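# Move the paper-laden cart through the door into the yellow bay

## Task

Push the utility cart through the self-closing door into the other room and stop it in the yellow-taped bay so that all four wheels sit inside the tape lines rather than on them; the case of copy paper must be resting in the cart's top tray without overhanging any edge; the door must be closed at the end; either or both robots may be used, and any robot that topples or is left leaning means failure.

## Robot and tools

Robots. Two identical Hello Robot Stretch 4 units, r1 and r2. Each has an omni-wheel base, a lift that slides on a vertical mast, and one telescoping arm that reaches forward and ends in a wrist (yaw, pitch, roll) and a two-finger gripper. A robot stands about 1.6 m tall; its base rim lies within 0.23 m of the base origin. Each robot reports in its own frames, so only camera images, lidar_m and wrist_depth_mm reveal where one robot is relative to the other.

Frames. Base frame: origin on the floor below the base centre, x forward, y left, z up, metres. hand_pose (a point between open fingertips) is given in it and may be slightly wrong. Odometry frame: the base frame where the scene began; base_odometry counts wheel turns only, so slipping shows as travel. Heading is in rad, left positive, -3.142 to 3.142.

move. Arguments: r1 and r2 (each an object, or left out so that robot gets nothing new), cameras, and blocking, which must always be false (true or missing is refused). The call returns in about 0.5 s while motion continues. Inside a robot's object:
- base: offsets from where that base last measured itself, in its own base frame. translate_m (forward +, metres, -2 to 2), strafe_m (left +, metres, -2 to 2), rotate_rad (counter-clockwise +, radians, -3.2 to 3.2). Only translate_m and strafe_m may be combined, giving a straight diagonal drive without turning.
- joints: absolute targets by name. lift_m 0 to 1.2 m; arm_m 0 to 0.55 m extension; wrist_yaw_rad -1.134 to 4.276 (0 ahead, + left, 3.14 folded back); wrist_pitch_rad -1.117 to 4.259 (0 level, 1.57 pointing down); wrist_roll_rad -1.117 to 4.259 (+ clockwise seen from behind); gripper_m -0.038 to 0.141, fingertip gap in metres, reading may be off by up to 0.015. Targets beyond range are clipped and reported.
- pace: "slow", "default", "fast" or "max". Base top speeds 0.1/0.3/0.4/0.6 m/s and 1/2/3/4 rad/s; lift 0.15/0.3/0.4/0.5 m/s; arm 0.1/0.4/0.6/0.7 m/s; wrist 1.82 rad/s always. A raised lift (above 0.2) slows the base, down to 0.3 m/s and 1 rad/s at 1.2.
- speeds: per-joint top speed (lift_m, arm_m, wrist joints; not gripper_m), capped at the max pace.
- contact_limits: 0 (gentle) to 1 (hard) for arm_m, lift_m, translate_m, strafe_m, rotate_rad, given only next to the matching command; default 0.5. A base limit persists until the next action with base. Even at 0 the arm needs 15 to 40 N to stop; for a light press use 0 and aim 1 to 3 mm beyond contact. Carrying loads, keep lift_m's limit at least 0.3 for 2 kg, 0.15 for 1 kg.
- end_of_arm: "enable_torque", sent alone, re-powers any wrist or gripper motor that shut off.
Unknown keys make a call invalid; other out-of-range values get it refused, and then the later move and wait calls in that reply are skipped, as they are after an uncommanded stop. A new move only replaces the targets it names. Moves time out after 14 s.

wait: seconds 0 to 10, plus cameras; returns the full state and ends early once a commanded robot comes to rest. stop: brakes all running motions (and slack wheels) and returns when everything rests. zoom_image: camera plus region [x0, y0, x1, y1] in pixels from the top-left, at most 504 by 504, on a camera present in the latest images. finished_scene: scene = the current scene number; irreversible; the goal must hold without the robots.

Cameras: r1_head_camera, r1_head_left_camera, r1_head_right_camera, r1_wrist_camera, same for r2, or "all"; [] gives none.

Results. "move: r1 done; r2 time_out" summarises each robot sent motion. base_status/joint_status: done, moving, off_target (resting short, maybe still pushing), contact_stop (blocked, that motion goes slack), time_out, limit_stop_at_own_body, limit_stop_at_tilt (lean over 6 degrees; lift, arm and wheels go slack), torque_fault. on_its_own lists things not commanded, such as slack joints. "as last shown" marks robots not named in the action, whose lines repeat earlier values. lidar_m: 12 distances, sector 1 straight ahead, counting counter-clockwise (4 left, 7 behind, 10 right); "-" is nothing seen or closer than 0.25 m. wrist_depth_mm: 7 by 7 grid of depths, 100 to 2000 mm. base_tilt in degrees (forward, right), with a fixed error up to about 3. turned_by_wheels versus turned_by_imu differing by over about 0.1 rad in a move signals a collision or slip. motor_effort in percent with peak in brackets; servo_current in mA.

Gripping: command a gap more than 0.015 below the object's width; about 0.06 below resists tugs; -0.02 or less closes behind a handle. Gripper readings do not prove a hold; a rise in gripper servo_current does.

Avoid: any robot-to-robot push (fails the scene) and driving further once bases touch; carrying a shared load while driving both bases, since their travel can differ by about 3 cm per metre; turning or stopping with over 1 kg held and arm_m above 0.2; strong pushes with a high gripper; wrist poses that hit the body (gripper over the base with low lift, tilted-up plus rolled, yaw plus pitch below about -1.1, folded wrist tilting); dropping the paper, slamming the door, hard hits. The simulation keeps running while you compose replies, so running moves continue.

Each tool is called after "Emit:" by a JSON object that holds its "fn" and its "kwargs", one argument or row to a line.

## Session

Emit:
{"fn": "move", "kwargs": {

}}

Scene clock: 0.00 s.
r1.base_odometry: x=+0.000 y=+0.000 heading=+0.000
r1.turned_by_wheels: +0.000
r1.turned_by_imu: +0.000
r1.base_tilt: forward=-1.6 right=+1.3
r1.lidar_m: 1.92 2.25 3.81 1.93 0.97 0.84 0.83 0.93 0.77 0.76 0.93 1.59
r1.base_status: not commanded
r1.joint_positions: lift_m=+0.127 arm_m=+0.000 wrist_yaw_rad=+3.089 wrist_pitch_rad=+0.002 wrist_roll_rad=+0.000 gripper_m=+0.056
r1.joint_status: not commanded
r1.measured_speeds: all 0
r1.motor_effort: lift_m=+20 arm_m=-4 wheel_0=+0 wheel_1=+1 wheel_2=+1
r1.servo_current: wrist_yaw_rad=39 wrist_pitch_rad=46 wrist_roll_rad=65 gripper_m=39
r1.hand_pose: x=-0.1125 y=+0.1024 z=+0.3046 quat_wxyz=(+0.026, -0.001, +0.000, +1.000) (m; r1's base frame)
r1.wrist_depth_mm: 137 138 - - - - - / 113 139 - - - - - / 117 140 224 - - - - / 137 161 - - - - - / - - - - - - - / - - 191 - 187 - - / 842 759 750 788 788 732 768
r2.base_odometry: x=+0.000 y=+0.000 heading=+0.000
r2.turned_by_wheels: +0.000
r2.turned_by_imu: +0.000
r2.base_tilt: forward=-0.6 right=+0.1
r2.lidar_m: 2.02 1.45 1.40 1.49 2.01 2.22 2.34 3.17 1.60 3.62 2.59 2.46
r2.base_status: not commanded
r2.joint_positions: lift_m=+0.295 arm_m=+0.000 wrist_yaw_rad=+3.133 wrist_pitch_rad=+0.002 wrist_roll_rad=+0.000 gripper_m=+0.056
r2.joint_status: not commanded
r2.measured_speeds: all 0
r2.motor_effort: lift_m=+18 arm_m=-4 wheel_0=+0 wheel_1=-1 wheel_2=+0
r2.servo_current: wrist_yaw_rad=46 wrist_pitch_rad=39 wrist_roll_rad=46 gripper_m=59
r2.hand_pose: x=-0.1167 y=+0.0898 z=+0.4727 quat_wxyz=(+0.004, -0.001, +0.000, +1.000) (m; r2's base frame)
r2.wrist_depth_mm: - 140 - - - - - / - 126 150 - - - - / - 130 185 - - - - / 144 143 272 - - - - / 229 - - - - - - / 226 1576 196 1576 190 1618 1464 / 226 1060 1138 - - 1025 1060
pictures: r1_head_camera, r1_head_left_camera, r1_head_right_camera, r1_wrist_camera, r2_head_camera, r2_head_left_camera, r2_head_right_camera, r2_wrist_camera
Images, in order (width x height): r1_head_camera 420x560, r1_head_left_camera 420x672, r1_head_right_camera 420x672, r1_wrist_camera 616x392, r2_head_camera 420x560, r2_head_left_camera 420x672, r2_head_right_camera 420x672, r2_wrist_camera 616x392.

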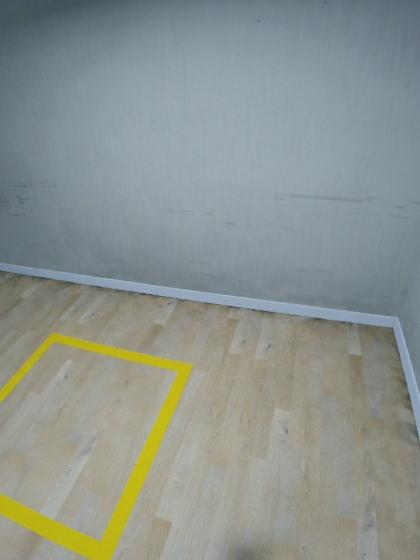

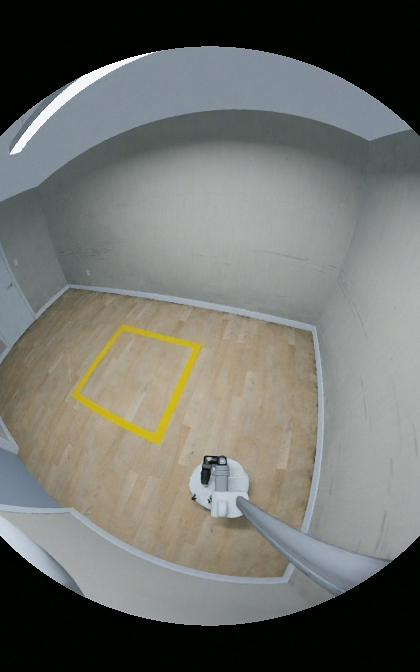

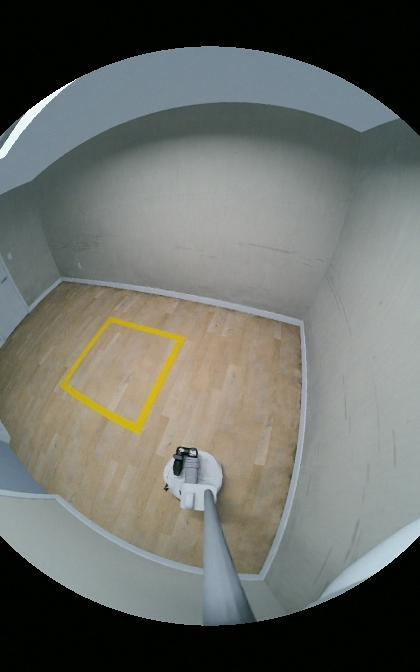

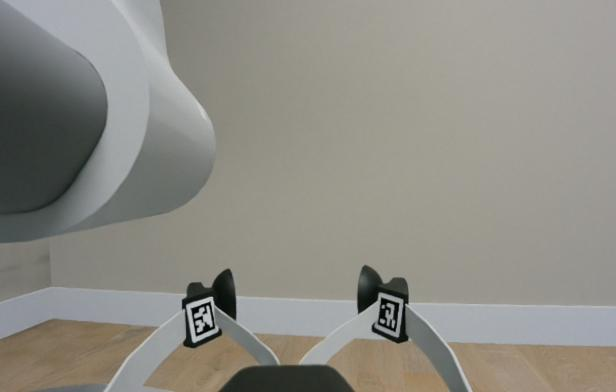

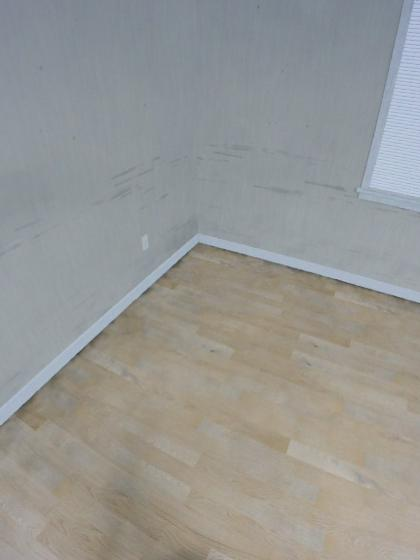

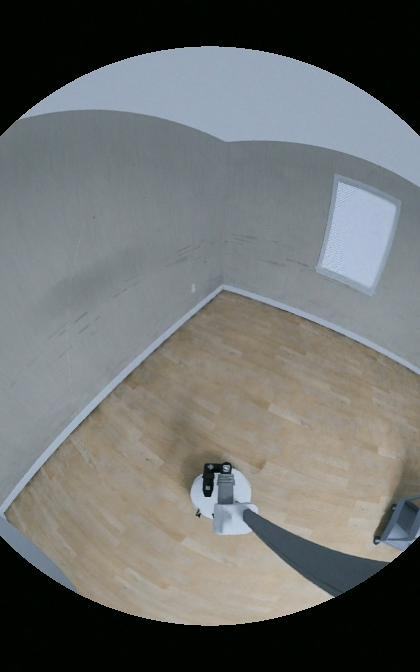

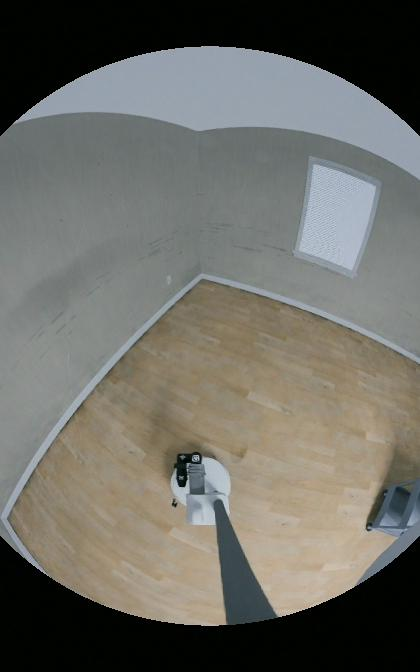

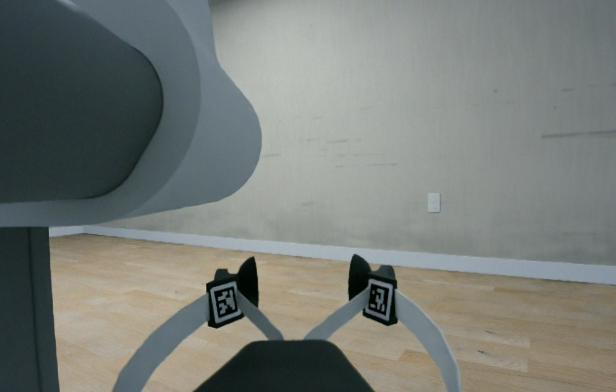

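Emit:
{"fn": "move", "kwargs": {
  "r1": {"base":{"rotate_rad":1.3}},
  "r2": {"base":{"rotate_rad":-1.3}},
  "blocking": false,
  "cameras": []
}}

Emit:
{"fn": "wait", "kwargs": {
  "seconds": 2,
  "cameras": []
}}

Emit:
{"fn": "wait", "kwargs": {
  "seconds": 0.3,
  "cameras": ["r1_head_camera","r1_head_left_camera","r2_head_camera","r2_head_left_camera","r2_head_right_camera"]
}}

Scene clock: 4.70 s.
move: r1 moving; r2 moving
r1.turned_by_wheels: +0.252
r1.turned_by_imu: +0.252
r1.base_status: rotate_rad moving
r1.motor_effort: lift_m=+20(20) arm_m=-4(4) wheel_0=-8(9) wheel_1=-6(9) wheel_2=-7(7)
r2.turned_by_wheels: -0.252
r2.turned_by_imu: -0.244
r2.base_status: rotate_rad moving
r2.motor_effort: lift_m=+18(18) arm_m=-4(4) wheel_0=+8(9) wheel_1=+8(10) wheel_2=+9(11)
pictures: none

Scene clock: 6.10 s.
earlier move: r1 done; r2 done
r1.turned_by_wheels: +1.048
r1.turned_by_imu: +1.053
r1.base_status: done
r1.motor_effort: lift_m=+20(20) arm_m=-4(4) wheel_0=-4(10) wheel_1=-1(9) wheel_2=-1(8)
r2.turned_by_wheels: -1.047
r2.turned_by_imu: -1.020
r2.base_status: done
r2.motor_effort: lift_m=+18(18) arm_m=-4(4) wheel_0=+5(11) wheel_1=+3(11) wheel_2=+5(11)
wait: 1.40 of 2 s (r1 and r2 have come to rest)
pictures: none

Scene clock: 6.40 s.
r1.base_odometry: x=+0.000 y=+0.000 heading=+1.300
r1.turned_by_wheels: +0.000
r1.turned_by_imu: +0.000
r1.base_tilt: forward=-1.6 right=+1.2
r1.lidar_m: 3.80 1.27 0.88 0.83 0.88 0.81 0.77 0.81 1.12 1.93 1.98 2.66
r1.base_status: done
r1.joint_positions: lift_m=+0.127 arm_m=+0.000 wrist_yaw_rad=+3.089 wrist_pitch_rad=+0.002 wrist_roll_rad=+0.000 gripper_m=+0.056
r1.motor_effort: lift_m=+20(20) arm_m=-4(4) wheel_0=-4(10) wheel_1=-1(9) wheel_2=-1(8)
r1.servo_current: wrist_yaw_rad=65(65) wrist_pitch_rad=46(52) wrist_roll_rad=46(65) gripper_m=39(46)
r1.hand_pose: x=-0.1125 y=+0.1024 z=+0.3046 quat_wxyz=(+0.026, -0.001, +0.000, +1.000) (m; r1's base frame)
r1.wrist_depth_mm: 137 138 - - - - - / 113 140 - - - - - / 118 140 229 - - - - / 137 161 - - - - - / - - - - - - - / - - 190 - 187 - - / 778 707 741 143 788 768 820
r2.base_odometry: x=+0.000 y=+0.000 heading=-1.299
r2.turned_by_wheels: +0.000
r2.turned_by_imu: +0.000
r2.base_tilt: forward=-0.7 right=+0.0
r2.lidar_m: 2.89 2.49 2.50 1.63 1.40 1.39 1.67 2.21 2.22 2.61 1.62 1.65
r2.base_status: done
r2.joint_positions: lift_m=+0.295 arm_m=+0.000 wrist_yaw_rad=+3.133 wrist_pitch_rad=+0.002 wrist_roll_rad=+0.000 gripper_m=+0.056
r2.motor_effort: lift_m=+18(18) arm_m=-4(4) wheel_0=+5(11) wheel_1=+3(11) wheel_2=+5(11)
r2.servo_current: wrist_yaw_rad=39(59) wrist_pitch_rad=39(46) wrist_roll_rad=46(52) gripper_m=46(59)
r2.hand_pose: x=-0.1167 y=+0.0898 z=+0.4727 quat_wxyz=(+0.004, -0.001, +0.000, +1.000) (m; r2's base frame)
r2.wrist_depth_mm: - 140 - - - - - / - 127 151 - - - - / - 129 185 - - - - / 144 144 264 - - - - / 229 - - - - - - / 227 1576 196 1537 190 - - / 227 1060 1138 - - 1025 1025
wait: 0.30 s; at rest by 0.27 s
pictures: r1_head_camera, r1_head_left_camera, r2_head_camera, r2_head_left_camera, r2_head_right_camera

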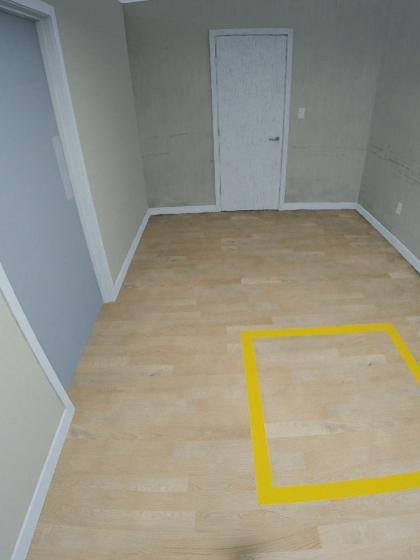

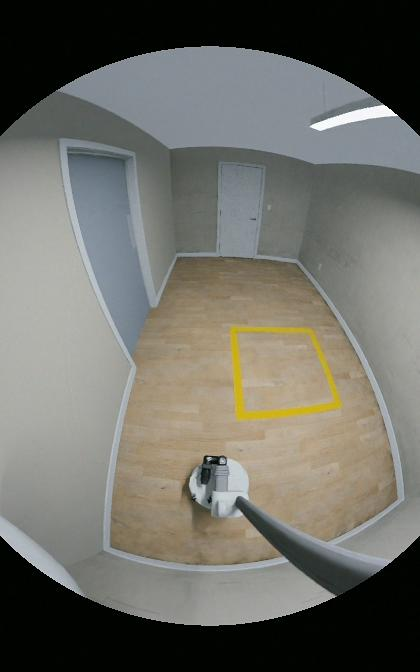

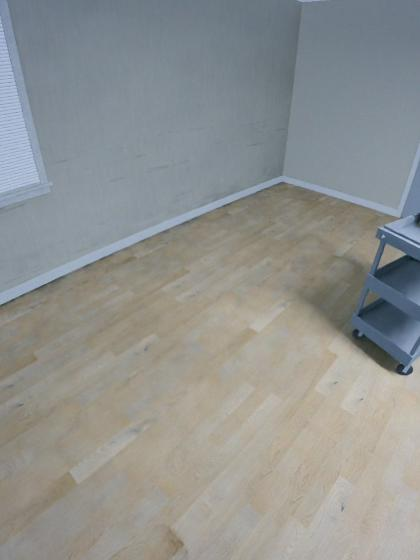

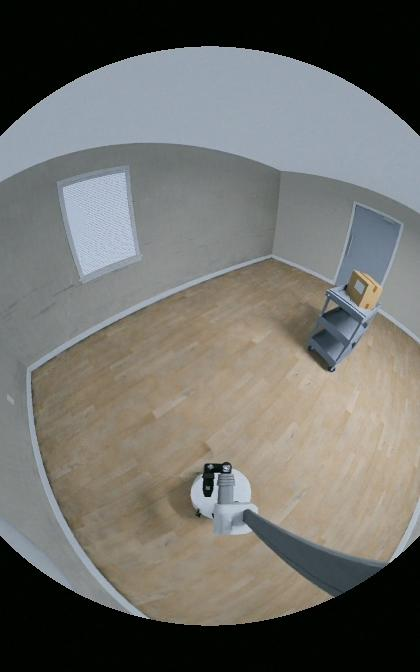

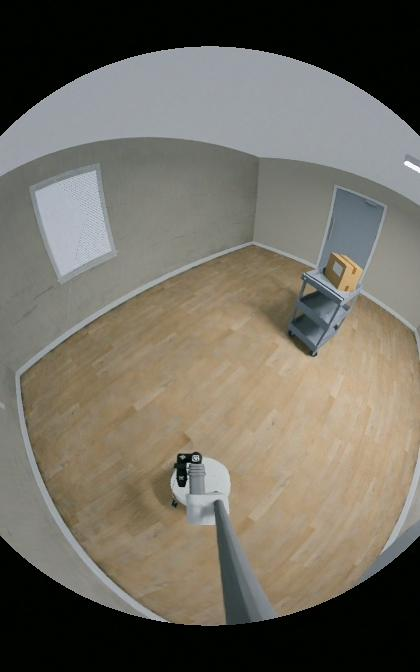

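Emit:
{"fn": "move", "kwargs": {
  "r1": {"base":{"rotate_rad":0.5}},
  "r2": {"base":{"rotate_rad":-0.6}},
  "blocking": false,
  "cameras": []
}}

Emit:
{"fn": "wait", "kwargs": {
  "seconds": 3,
  "cameras": ["r1_head_camera","r1_head_right_camera","r2_head_camera","r2_head_right_camera"]
}}

Emit:
{"fn": "zoom_image", "kwargs": {
  "camera": "r1_head_camera",
  "region": [0, 0, 420, 400]
}}

Emit:
{"fn": "zoom_image", "kwargs": {
  "camera": "r2_head_camera",
  "region": [0, 0, 420, 400]
}}

Scene clock: 12.63 s.
move: r1 moving; r2 moving
r1.turned_by_wheels: +0.252
r1.turned_by_imu: +0.253
r1.base_status: rotate_rad moving
r1.motor_effort: lift_m=+20(20) arm_m=-4(4) wheel_0=-7(10) wheel_1=-8(9) wheel_2=-7(7)
r2.turned_by_wheels: -0.252
r2.turned_by_imu: -0.245
r2.base_status: rotate_rad moving
r2.motor_effort: lift_m=+18(18) arm_m=-4(4) wheel_0=+8(10) wheel_1=+10(10) wheel_2=+9(11)
pictures: none

Scene clock: 13.40 s.
earlier move: r1 done; r2 moving
r1.base_odometry: x=+0.000 y=+0.000 heading=+1.800
r1.turned_by_wheels: +0.248
r1.turned_by_imu: +0.249
r1.base_tilt: forward=-1.6 right=+1.3
r1.lidar_m: 1.30 0.90 0.84 0.83 0.82 0.76 0.82 1.07 1.93 2.01 2.65 3.92
r1.base_status: done
r1.joint_positions: lift_m=+0.127 arm_m=+0.000 wrist_yaw_rad=+3.089 wrist_pitch_rad=+0.002 wrist_roll_rad=+0.000 gripper_m=+0.056
r1.motor_effort: lift_m=+20(20) arm_m=-4(4) wheel_0=+0(10) wheel_1=-1(9) wheel_2=+1(7)
r1.servo_current: wrist_yaw_rad=39(65) wrist_pitch_rad=46(52) wrist_roll_rad=52(65) gripper_m=39(52)
r1.hand_pose: x=-0.1125 y=+0.1024 z=+0.3046 quat_wxyz=(+0.026, -0.001, +0.000, +1.000) (m; r1's base frame)
r1.wrist_depth_mm: 136 138 - - - - - / 113 139 - - - - - / 118 140 229 - - - - / 137 161 - - - - - / - - - - - - - / 1098 1098 190 - 187 - - / 854 759 759 153 741 - -
r2.base_odometry: x=+0.000 y=+0.000 heading=-1.898
r2.turned_by_wheels: -0.347
r2.turned_by_imu: -0.338
r2.base_tilt: forward=-0.7 right=+0.1
r2.lidar_m: 1.61 3.02 2.48 2.51 1.68 1.42 1.41 1.59 2.24 2.21 2.50 1.83
r2.base_status: rotate_rad moving
r2.joint_positions: lift_m=+0.295 arm_m=+0.000 wrist_yaw_rad=+3.133 wrist_pitch_rad=+0.002 wrist_roll_rad=+0.000 gripper_m=+0.056
r2.motor_effort: lift_m=+18(18) arm_m=-4(4) wheel_0=+7(10) wheel_1=+2(10) wheel_2=+4(11)
r2.servo_current: wrist_yaw_rad=33(65) wrist_pitch_rad=39(46) wrist_roll_rad=52(52) gripper_m=52(52)
r2.hand_pose: x=-0.1167 y=+0.0898 z=+0.4727 quat_wxyz=(+0.004, -0.001, +0.000, +1.000) (m; r2's base frame)
r2.wrist_depth_mm: - 140 - - - - - / - 127 142 - - - - / - 129 185 - - - - / 144 144 207 - - - - / 220 - - - - - - / 228 1430 193 171 190 - - / 226 1078 1160 - - 1042 1078
wait: 0.77 of 3 s (r1 has come to rest)
pictures: r1_head_camera, r1_head_right_camera, r2_head_camera, r2_head_right_camera

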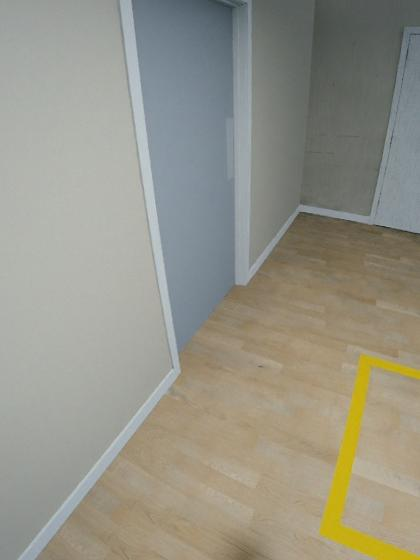

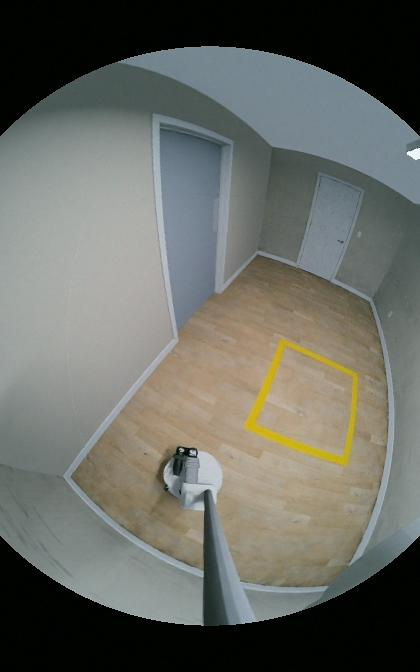

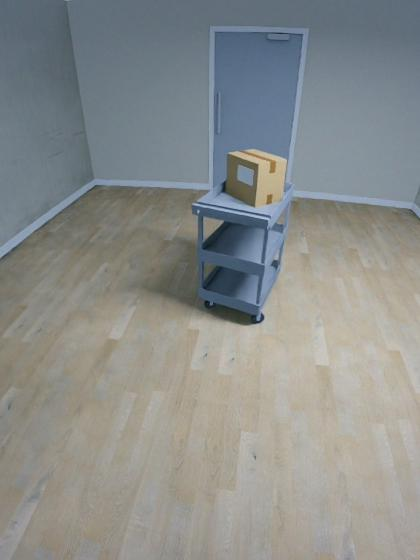

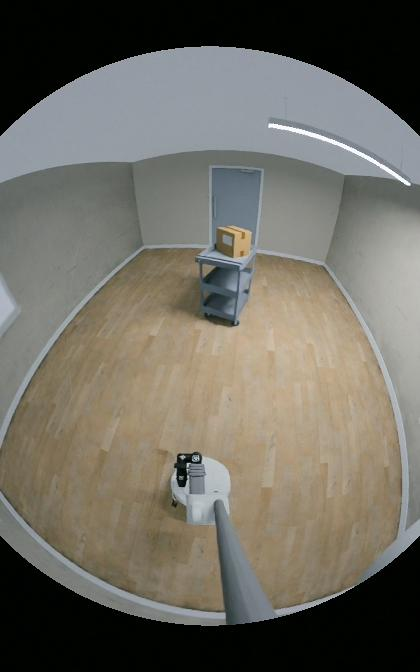

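Scaled by 1.200 from the camera's 420x560 image, which has a finer 600x800 frame.

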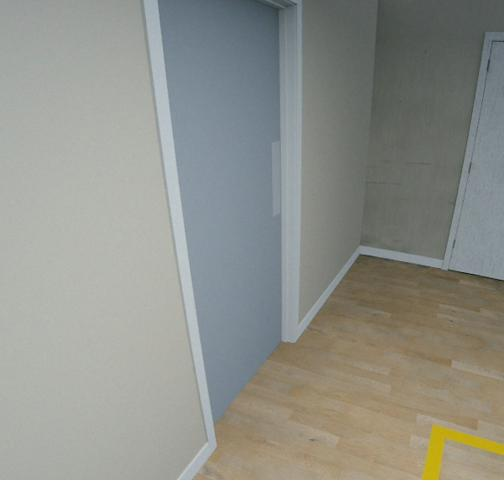

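Scaled by 1.200 from the camera's 420x560 image, which has a finer 1200x1600 frame.

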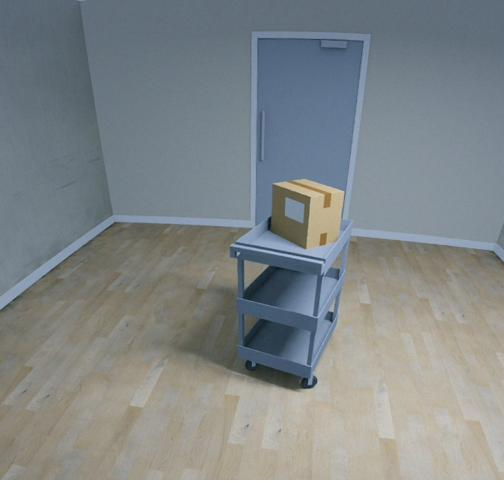

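Emit:
{"fn": "move", "kwargs": {
  "r2": {"base":{"translate_m":1.0,"strafe_m":0.6},"pace":"fast"},
  "r1": {"base":{"rotate_rad":0.9}},
  "blocking": false,
  "cameras": []
}}

Emit:
{"fn": "wait", "kwargs": {
  "seconds": 2,
  "cameras": []
}}

Emit:
{"fn": "wait", "kwargs": {
  "seconds": 4
}}

Emit:
{"fn": "zoom_image", "kwargs": {
  "camera": "r2_head_right_camera",
  "region": [180, 140, 420, 440]
}}

Emit:
{"fn": "zoom_image", "kwargs": {
  "camera": "r2_head_camera",
  "region": [0, 0, 420, 500]
}}

Scene clock: 46.53 s.
earlier move: r2 done
move: r1 moving; r2 moving
r1.turned_by_wheels: +0.252
r1.turned_by_imu: +0.253
r1.base_status: rotate_rad moving
r1.motor_effort: lift_m=+20(20) arm_m=-4(4) wheel_0=-7(9) wheel_1=-5(8) wheel_2=-6(8)
r2.turned_by_wheels: +0.000
r2.turned_by_imu: +0.000
r2.base_status: translate_m moving; strafe_m moving
r2.motor_effort: lift_m=+18(18) arm_m=-4(4) wheel_0=-2(6) wheel_1=+13(14) wheel_2=-15(15)
pictures: none

Scene clock: 47.67 s.
earlier move: r1 done; r2 moving
r1.turned_by_wheels: +0.648
r1.turned_by_imu: +0.652
r1.base_status: done
r1.motor_effort: lift_m=+20(20) arm_m=-4(4) wheel_0=-1(10) wheel_1=-2(9) wheel_2=+0(8)
r2.turned_by_wheels: +0.000
r2.turned_by_imu: +0.001
r2.base_status: translate_m moving; strafe_m moving
r2.motor_effort: lift_m=+18(18) arm_m=-4(4) wheel_0=-4(8) wheel_1=+7(14) wheel_2=-9(16)
wait: 1.13 of 2 s (r1 has come to rest)
pictures: none

Scene clock: 50.10 s.
earlier move: r2 done
r1.base_odometry: x=+0.000 y=+0.000 heading=+2.699
r1.turned_by_wheels: +0.000
r1.turned_by_imu: +0.000
r1.base_tilt: forward=-1.6 right=+1.3
r1.lidar_m: 0.85 0.85 0.90 0.77 0.78 0.91 1.77 1.95 2.36 3.94 1.73 0.95
r1.base_status: done
r1.joint_positions: lift_m=+0.127 arm_m=+0.000 wrist_yaw_rad=+3.089 wrist_pitch_rad=+0.002 wrist_roll_rad=+0.000 gripper_m=+0.056
r1.motor_effort: lift_m=+20(20) arm_m=-4(4) wheel_0=-1(10) wheel_1=-2(9) wheel_2=+0(8)
r1.servo_current: wrist_yaw_rad=59(65) wrist_pitch_rad=39(52) wrist_roll_rad=52(78) gripper_m=46(52)
r1.hand_pose: x=-0.1125 y=+0.1024 z=+0.3046 quat_wxyz=(+0.026, -0.001, +0.000, +1.000) (m; r1's base frame)
r1.wrist_depth_mm: 136 138 - - - - - / 113 139 - - - - - / 118 140 273 - - - - / 137 161 - - - - - / 1661 - - - - - - / 1205 1229 194 1160 187 - - / 842 750 750 798 798 778 759
r2.base_odometry: x=+0.246 y=-1.140 heading=-1.899
r2.turned_by_wheels: +0.000
r2.turned_by_imu: +0.002
r2.base_tilt: forward=-0.7 right=+0.0
r2.lidar_m: 3.54 2.06 1.74 1.68 1.95 2.30 2.23 2.59 3.04 3.02 1.01 0.94
r2.base_status: done
r2.joint_positions: lift_m=+0.295 arm_m=+0.000 wrist_yaw_rad=+3.133 wrist_pitch_rad=+0.002 wrist_roll_rad=+0.000 gripper_m=+0.056
r2.motor_effort: lift_m=+18(18) arm_m=-4(4) wheel_0=-5(9) wheel_1=-1(14) wheel_2=-3(16)
r2.servo_current: wrist_yaw_rad=52(59) wrist_pitch_rad=39(46) wrist_roll_rad=46(65) gripper_m=46(59)
r2.hand_pose: x=-0.1167 y=+0.0898 z=+0.4727 quat_wxyz=(+0.004, -0.001, +0.000, +1.000) (m; r2's base frame)
r2.wrist_depth_mm: - 141 - - - - - / - 126 151 - - - - / - 129 185 - - - - / 144 144 264 - - - - / 230 - - - - - - / 227 1576 196 1576 190 1576 1464 / 226 1060 1138 - - 1025 1078
wait: 2.43 of 4 s (r2 has come to rest)
pictures: r1_head_camera, r1_head_left_camera, r1_head_right_camera, r1_wrist_camera, r2_head_camera, r2_head_left_camera, r2_head_right_camera, r2_wrist_camera

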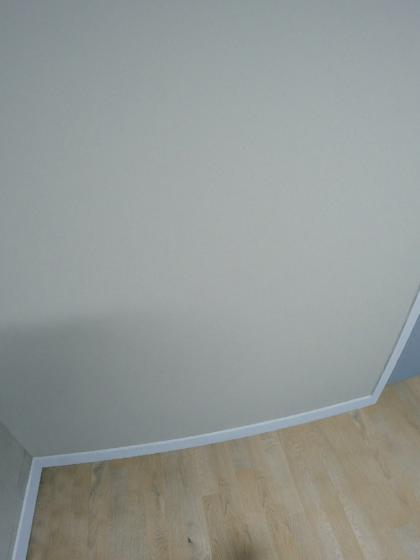

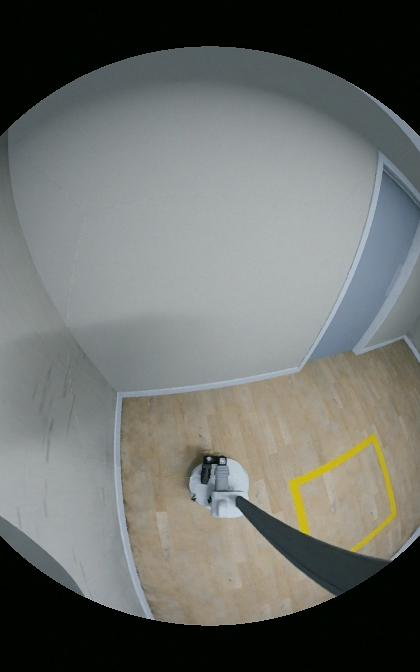

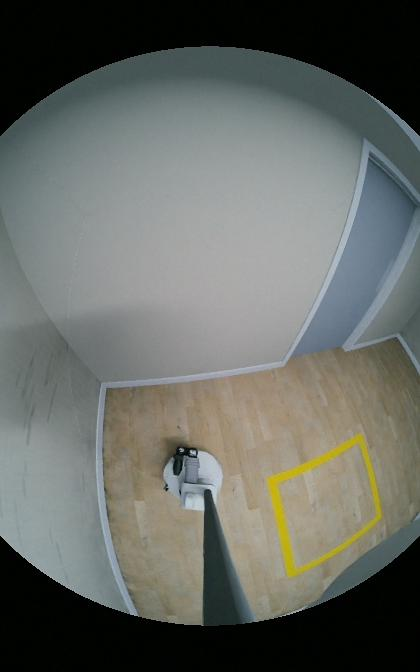

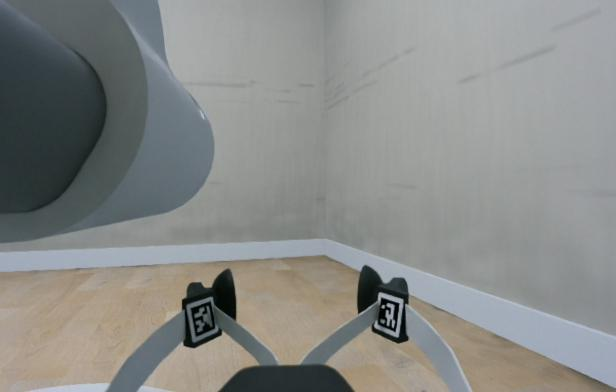

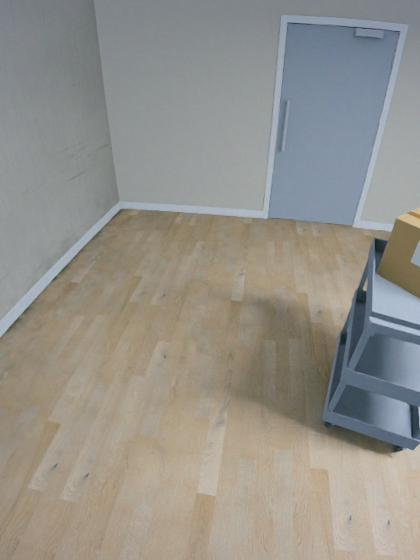

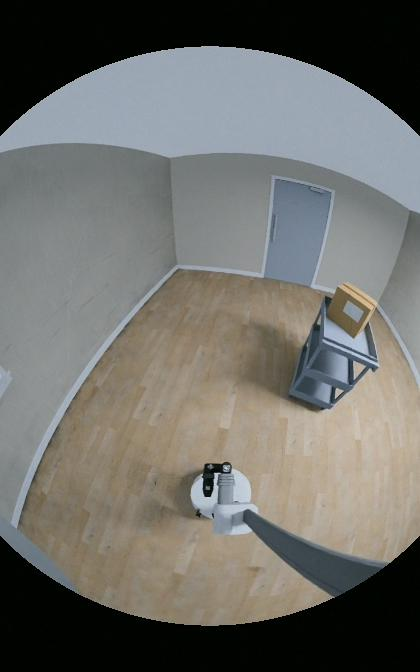

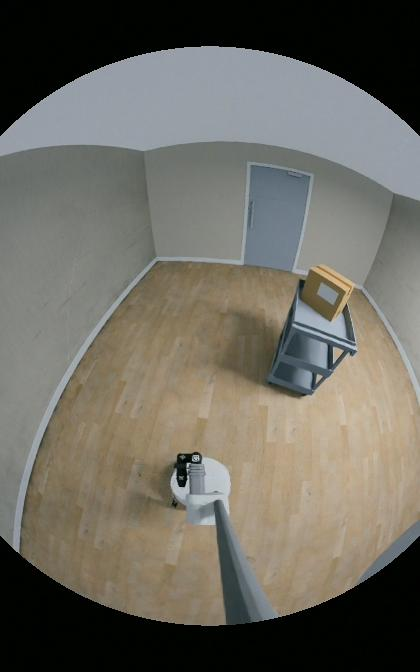

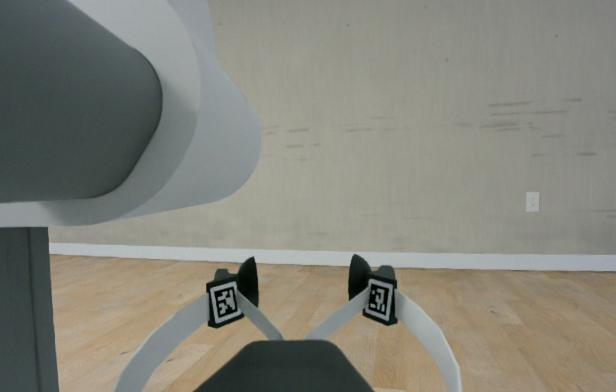

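Scaled by 1.680 from the camera's 420x672 image, which has a finer 600x960 frame.

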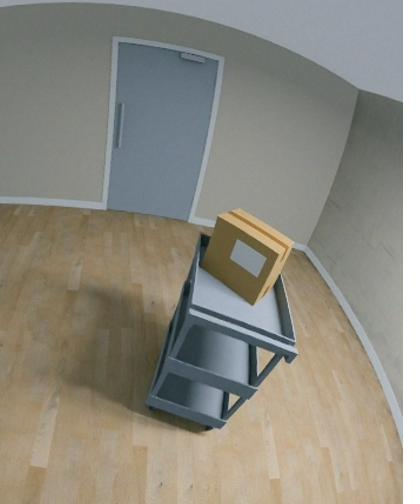

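Scaled by 1.008 from the camera's 420x560 image, which has a finer 1200x1600 frame.

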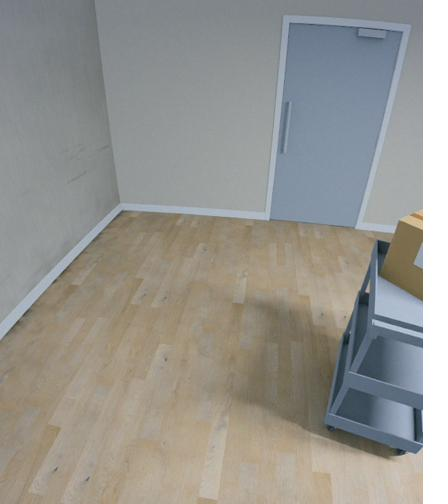

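Emit:
{"fn": "move", "kwargs": {
  "r2": {"base":{"rotate_rad":-0.75},"joints":{"lift_m":0.6}},
  "blocking": false,
  "cameras": []
}}

Emit:
{"fn": "wait", "kwargs": {
  "seconds": 3,
  "cameras": ["r2_head_camera"]
}}

Emit:
{"fn": "zoom_image", "kwargs": {
  "camera": "r2_head_camera",
  "region": [0, 100, 420, 500]
}}

Scene clock: 55.40 s.
move: r2 moving
r1.motor_effort: lift_m=+20(20) arm_m=-4(4) wheel_0=-1(2) wheel_1=-2(2) wheel_2=+0(0)
r2.turned_by_wheels: -0.251
r2.turned_by_imu: -0.243
r2.base_status: rotate_rad moving
r2.joint_status: lift_m moving
r2.motor_effort: lift_m=+21(23) arm_m=-4(4) wheel_0=+7(10) wheel_1=+9(10) wheel_2=+9(12)
pictures: none

Scene clock: 57.20 s.
earlier move: r2 done
r1.base_odometry: x=+0.000 y=+0.000 heading=+2.699
r1.turned_by_wheels: +0.000
r1.turned_by_imu: +0.000
r1.base_tilt: forward=-1.6 right=+1.3
r1.lidar_m: 0.84 0.84 0.89 0.78 0.79 0.96 1.77 1.95 2.33 3.92 1.73 0.99
r1.joint_positions: lift_m=+0.127 arm_m=+0.000 wrist_yaw_rad=+3.089 wrist_pitch_rad=+0.002 wrist_roll_rad=+0.000 gripper_m=+0.056
r1.motor_effort: lift_m=+20(20) arm_m=-4(4) wheel_0=-1(2) wheel_1=-2(2) wheel_2=+0(0)
r1.servo_current: wrist_yaw_rad=59(72) wrist_pitch_rad=46(52) wrist_roll_rad=52(72) gripper_m=39(46)
r1.hand_pose: x=-0.1125 y=+0.1024 z=+0.3046 quat_wxyz=(+0.026, -0.001, +0.000, +1.000) (m; r1's base frame)
r1.wrist_depth_mm: 136 139 - - - - - / 113 139 - - - - - / 117 140 273 - - - - / 137 162 - - - - - / 1618 - - - - - - / 1182 1205 194 1182 187 - - / 842 741 750 798 788 788 750
r2.base_odometry: x=+0.246 y=-1.140 heading=-2.648
r2.turned_by_wheels: -0.498
r2.turned_by_imu: -0.485
r2.base_tilt: forward=-0.7 right=+0.0
r2.lidar_m: 0.97 3.48 2.48 1.80 1.68 1.77 2.35 2.25 2.33 3.14 3.03 1.09
r2.base_status: done
r2.joint_positions: lift_m=+0.600 arm_m=+0.000 wrist_yaw_rad=+3.133 wrist_pitch_rad=+0.002 wrist_roll_rad=+0.000 gripper_m=+0.056
r2.joint_status: all done
r2.motor_effort: lift_m=+21(26) arm_m=-4(4) wheel_0=+2(10) wheel_1=+2(10) wheel_2=+4(12)
r2.servo_current: wrist_yaw_rad=33(59) wrist_pitch_rad=46(46) wrist_roll_rad=52(65) gripper_m=46(52)
r2.hand_pose: x=-0.1167 y=+0.0898 z=+0.7775 quat_wxyz=(+0.004, -0.001, +0.000, +1.000) (m; r2's base frame)
r2.wrist_depth_mm: - 141 - - - 1756 1499 / - 126 150 - - 1661 1537 / - 129 185 - - - 1537 / 144 143 273 - - - - / 229 - - - - - - / 228 - 196 - 191 - - / 225 1661 1808 - - 1661 -
wait: 1.80 of 3 s (r2 has come to rest)
pictures: r2_head_camera

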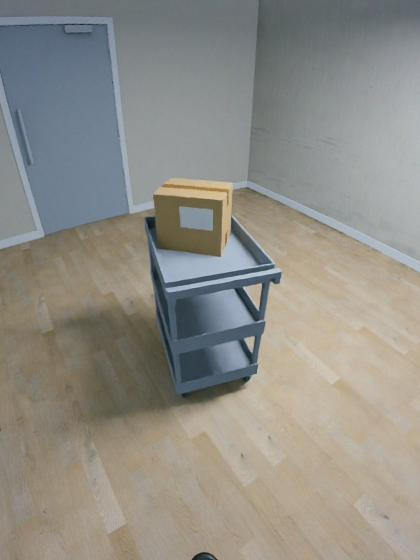

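Scaled by 1.200 from the camera's 420x560 image, which has a finer 1200x1600 frame.

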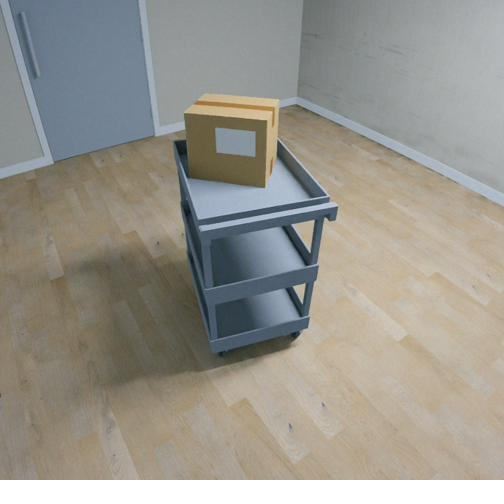

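Emit:
{"fn": "move", "kwargs": {
  "r2": {"base":{"rotate_rad":0.55}},
  "r1": {"base":{"rotate_rad":0.22}},
  "blocking": false,
  "cameras": []
}}

Emit:
{"fn": "wait", "kwargs": {
  "seconds": 1,
  "cameras": []
}}

Emit:
{"fn": "wait", "kwargs": {
  "seconds": 1,
  "cameras": []
}}

Emit:
{"fn": "move", "kwargs": {
  "r2": {"base":{"translate_m":1.3}},
  "r1": {"base":{"strafe_m":-1.3}},
  "blocking": false,
  "cameras": []
}}

Emit:
{"fn": "wait", "kwargs": {
  "seconds": 5,
  "cameras": []
}}

Emit:
{"fn": "wait", "kwargs": {
  "seconds": 1
}}

Scene clock: 90.90 s.
move: r1 moving; r2 moving
r1.turned_by_wheels: +0.194
r1.turned_by_imu: +0.195
r1.base_status: rotate_rad moving
r1.motor_effort: lift_m=+20(20) arm_m=-4(4) wheel_0=-4(9) wheel_1=-1(9) wheel_2=-2(6)
r2.turned_by_wheels: +0.251
r2.turned_by_imu: +0.244
r2.base_status: rotate_rad moving
r2.motor_effort: lift_m=+21(21) arm_m=-4(4) wheel_0=-9(10) wheel_1=-11(11) wheel_2=-11(11)
pictures: none

Scene clock: 91.33 s.
earlier move: r1 done; r2 moving
r1.turned_by_wheels: +0.026
r1.turned_by_imu: +0.026
r1.base_status: done
r1.motor_effort: lift_m=+20(20) arm_m=-4(4) wheel_0=-2(9) wheel_1=-2(9) wheel_2=+0(6)
r2.turned_by_wheels: +0.285
r2.turned_by_imu: +0.278
r2.base_status: rotate_rad moving
r2.motor_effort: lift_m=+21(21) arm_m=-4(4) wheel_0=-2(10) wheel_1=-3(11) wheel_2=-5(11)
wait: 0.43 of 1 s (r1 has come to rest)
pictures: none

Scene clock: 91.73 s.
earlier move: r2 done
r1.turned_by_wheels: +0.000
r1.turned_by_imu: +0.000
r1.base_status: done
r1.motor_effort: lift_m=+20(20) arm_m=-4(4) wheel_0=-1(9) wheel_1=-2(9) wheel_2=+0(6)
r2.turned_by_wheels: +0.013
r2.turned_by_imu: +0.013
r2.base_status: done
r2.motor_effort: lift_m=+21(21) arm_m=-4(4) wheel_0=-4(10) wheel_1=-4(11) wheel_2=-4(11)
wait: 0.40 of 1 s (r2 has come to rest)
pictures: none

Scene clock: 92.23 s.
move: r1 moving; r2 moving
r1.turned_by_wheels: +0.000
r1.turned_by_imu: +0.000
r1.base_status: strafe_m moving
r1.motor_effort: lift_m=+20(20) arm_m=-4(4) wheel_0=+8(11) wheel_1=-10(10) wheel_2=+0(1)
r2.turned_by_wheels: +0.000
r2.turned_by_imu: +0.000
r2.base_status: translate_m moving
r2.motor_effort: lift_m=+21(21) arm_m=-4(4) wheel_0=+8(9) wheel_1=+7(7) wheel_2=-13(13)
pictures: none

Scene clock: 97.23 s.
earlier move: r1 moving; r2 moving
r1.turned_by_wheels: +0.000
r1.turned_by_imu: -0.007
r1.base_status: strafe_m moving
r1.motor_effort: lift_m=+20(20) arm_m=-4(4) wheel_0=+1(11) wheel_1=+1(10) wheel_2=+1(2)
r2.turned_by_wheels: +0.000
r2.turned_by_imu: +0.002
r2.base_status: translate_m moving
r2.motor_effort: lift_m=+21(21) arm_m=-3(4) wheel_0=+4(9) wheel_1=+4(9) wheel_2=-1(15)
wait: 5.00 s; no rest
pictures: none

Scene clock: 97.40 s.
earlier move: r1 done; r2 moving
r1.base_odometry: x=+0.287 y=+1.268 heading=+2.919
r1.turned_by_wheels: +0.000
r1.turned_by_imu: +0.000
r1.base_tilt: forward=-1.6 right=+1.3
r1.lidar_m: 0.85 0.86 1.22 2.06 2.18 2.00 1.92 2.05 2.71 2.63 1.17 0.95
r1.base_status: done
r1.joint_positions: lift_m=+0.127 arm_m=+0.000 wrist_yaw_rad=+3.089 wrist_pitch_rad=+0.002 wrist_roll_rad=+0.000 gripper_m=+0.056
r1.motor_effort: lift_m=+20(20) arm_m=-4(4) wheel_0=+2(11) wheel_1=+0(10) wheel_2=+0(2)
r1.servo_current: wrist_yaw_rad=52(65) wrist_pitch_rad=39(52) wrist_roll_rad=52(72) gripper_m=39(52)
r1.hand_pose: x=-0.1125 y=+0.1024 z=+0.3046 quat_wxyz=(+0.026, -0.001, +0.000, +1.000) (m; r1's base frame)
r1.wrist_depth_mm: 136 138 - - - - - / 112 139 - - - - - / 116 139 267 - - - - / 137 159 - - - - - / 1708 - - - - - - / 1182 1182 193 1182 187 1281 1160 / 842 759 750 809 788 778 768
r2.base_odometry: x=-0.408 y=-2.263 heading=-2.099
r2.turned_by_wheels: +0.000
r2.turned_by_imu: +0.000
r2.base_tilt: forward=-0.6 right=+0.1
r2.lidar_m: 2.21 2.36 1.80 1.69 1.81 2.43 3.62 3.70 0.49 0.49 0.58 2.34
r2.base_status: translate_m moving
r2.joint_positions: lift_m=+0.600 arm_m=+0.000 wrist_yaw_rad=+3.133 wrist_pitch_rad=+0.002 wrist_roll_rad=+0.000 gripper_m=+0.056
r2.motor_effort: lift_m=+21(21) arm_m=-3(4) wheel_0=+2(9) wheel_1=+5(9) wheel_2=-2(15)
r2.servo_current: wrist_yaw_rad=46(65) wrist_pitch_rad=39(46) wrist_roll_rad=33(59) gripper_m=46(59)
r2.hand_pose: x=-0.1167 y=+0.0898 z=+0.7775 quat_wxyz=(+0.004, -0.001, +0.000, +1.000) (m; r2's base frame)
r2.wrist_depth_mm: - 141 - - - - - / - 126 149 - - - - / - 130 183 - - - - / 144 143 272 - - - - / 229 - - - - - - / 226 - 196 - 191 - - / 225 1661 1808 - - 1756 1661
wait: 0.17 of 1 s (r1 has come to rest)
pictures: r1_head_camera, r1_head_left_camera, r1_head_right_camera, r1_wrist_camera, r2_head_camera, r2_head_left_camera, r2_head_right_camera, r2_wrist_camera

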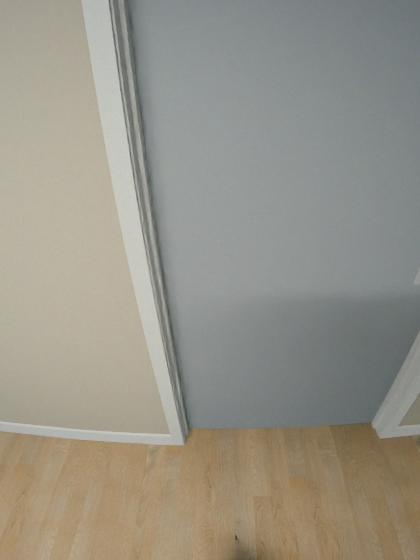

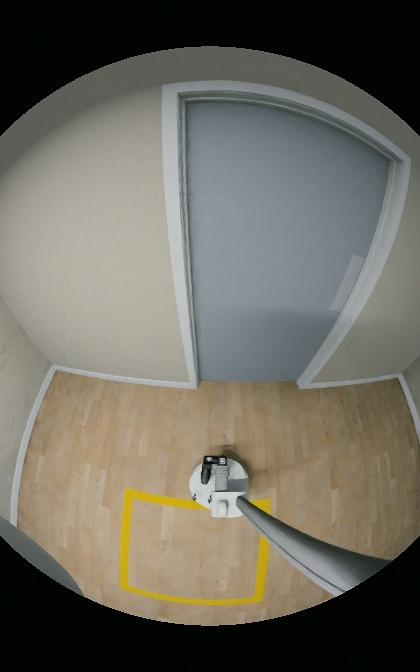

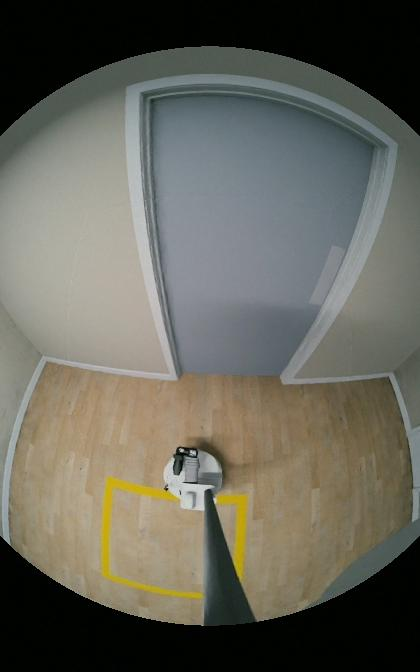

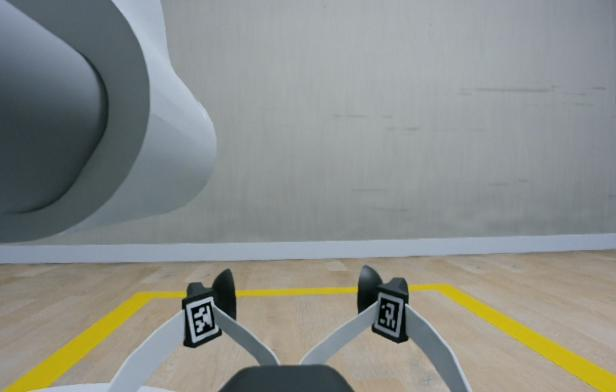

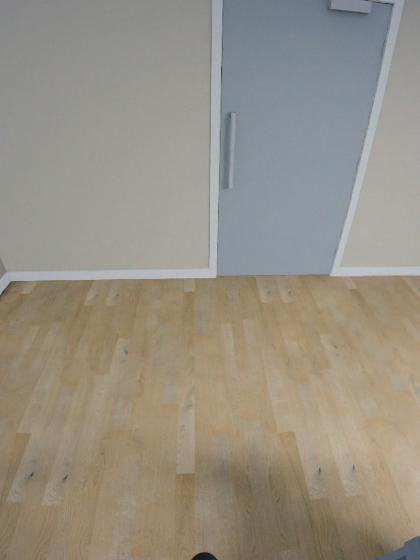

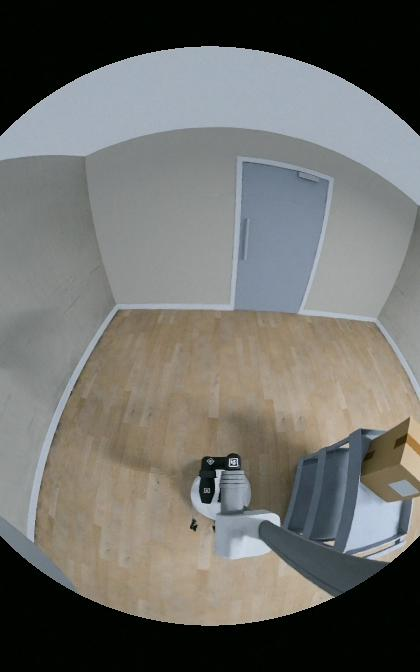

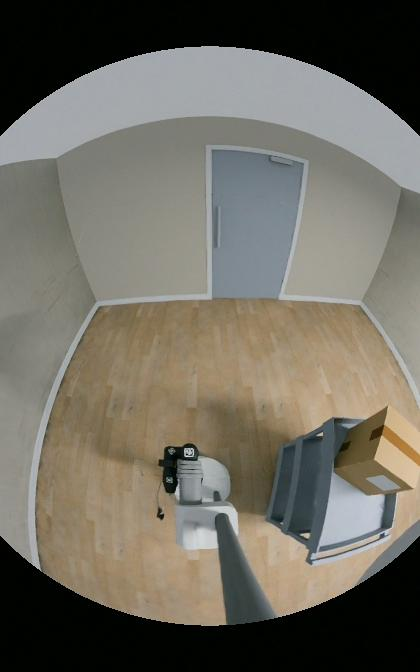

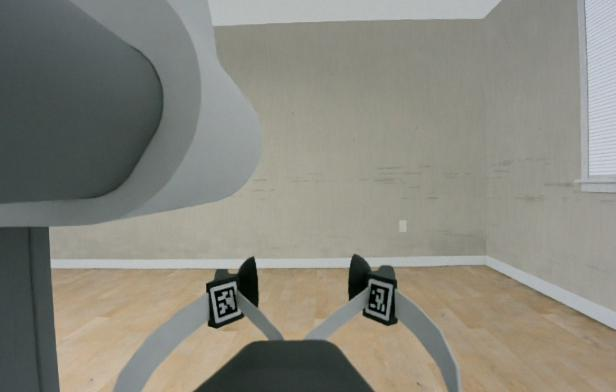

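Emit:
{"fn": "move", "kwargs": {
  "r2": {"base":{"translate_m":0.9,"strafe_m":-0.08},"joints":{"lift_m":0.68,"wrist_yaw_rad":0,"gripper_m":0.09}},
  "blocking": false,
  "cameras": []
}}

Emit:
{"fn": "wait", "kwargs": {
  "seconds": 6,
  "cameras": ["r2_head_camera","r2_head_right_camera","r2_wrist_camera"]
}}

Scene clock: 122.47 s.
earlier move: r2 done
move: r2 moving
r1.motor_effort: lift_m=+20(20) arm_m=-4(4) wheel_0=+2(3) wheel_1=+0(0) wheel_2=+0(0)
r2.turned_by_wheels: +0.000
r2.turned_by_imu: +0.001
r2.base_status: translate_m moving; strafe_m moving
r2.joint_status: lift_m moving; wrist_yaw_rad moving; gripper_m moving
r2.motor_effort: lift_m=+24(24) arm_m=-4(4) wheel_0=+10(11) wheel_1=+6(8) wheel_2=-12(12)
pictures: none

Scene clock: 126.47 s.
earlier move: r2 done
r1.base_odometry: x=+0.287 y=+1.268 heading=+2.919
r1.turned_by_wheels: +0.000
r1.turned_by_imu: +0.000
r1.base_tilt: forward=-1.6 right=+1.3
r1.lidar_m: 0.82 0.87 1.22 2.06 2.15 2.03 1.94 2.03 2.70 2.65 1.18 0.96
r1.joint_positions: lift_m=+0.127 arm_m=+0.000 wrist_yaw_rad=+3.089 wrist_pitch_rad=+0.002 wrist_roll_rad=+0.000 gripper_m=+0.056
r1.motor_effort: lift_m=+20(20) arm_m=-4(4) wheel_0=+1(3) wheel_1=+0(1) wheel_2=+0(0)
r1.servo_current: wrist_yaw_rad=46(72) wrist_pitch_rad=46(52) wrist_roll_rad=72(72) gripper_m=46(46)
r1.hand_pose: x=-0.1125 y=+0.1024 z=+0.3046 quat_wxyz=(+0.026, -0.001, +0.000, +1.000) (m; r1's base frame)
r1.wrist_depth_mm: 136 138 - - - - - / 112 139 - - - - - / 116 140 270 - - - - / 136 159 - - - - - / 1661 - - - - - - / 1160 1205 191 1205 187 1281 1138 / 831 750 750 798 788 788 778
r2.base_odometry: x=-0.931 y=-3.000 heading=-2.098
r2.turned_by_wheels: +0.000
r2.turned_by_imu: +0.001
r2.base_tilt: forward=-0.7 right=+0.1
r2.lidar_m: 1.29 1.39 1.84 1.79 1.87 2.58 - 0.84 1.05 2.97 1.90 1.40
r2.base_status: done
r2.joint_positions: lift_m=+0.680 arm_m=+0.000 wrist_yaw_rad=+0.003 wrist_pitch_rad=+0.002 wrist_roll_rad=+0.000 gripper_m=+0.090
r2.joint_status: all done
r2.motor_effort: lift_m=+21(25) arm_m=-4(4) wheel_0=+2(12) wheel_1=+4(8) wheel_2=-3(14)
r2.servo_current: wrist_yaw_rad=46(169) wrist_pitch_rad=39(46) wrist_roll_rad=46(65) gripper_m=52(91)
r2.hand_pose: x=+0.4596 y=-0.0866 z=+0.8575 quat_wxyz=(+1.000, +0.000, +0.001, +0.001) (m; r2's base frame)
r2.wrist_depth_mm: - - - 1098 - - - / - - - - - - - / - - - - - - - / - - - - - - - / - - - - - - - / - - 189 - 186 - - / - - - - - - -
wait: 4.00 of 6 s (r2 has come to rest)
pictures: r2_head_camera, r2_head_right_camera, r2_wrist_camera

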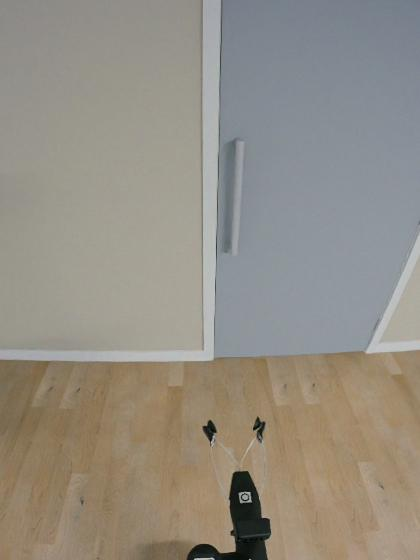

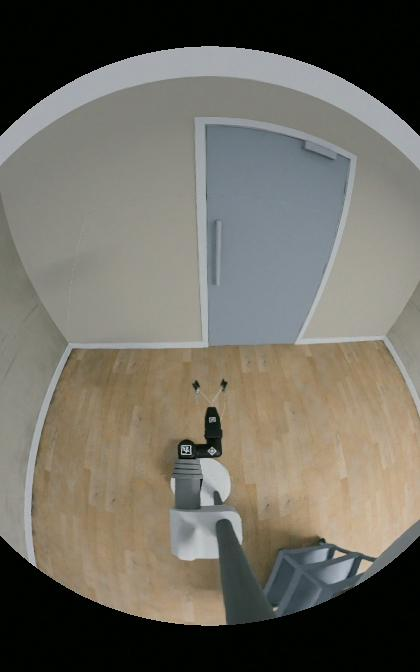

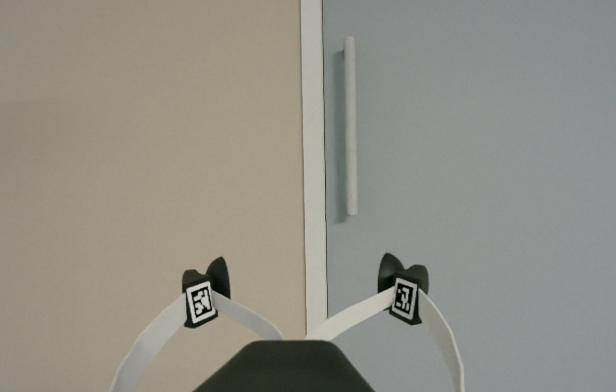

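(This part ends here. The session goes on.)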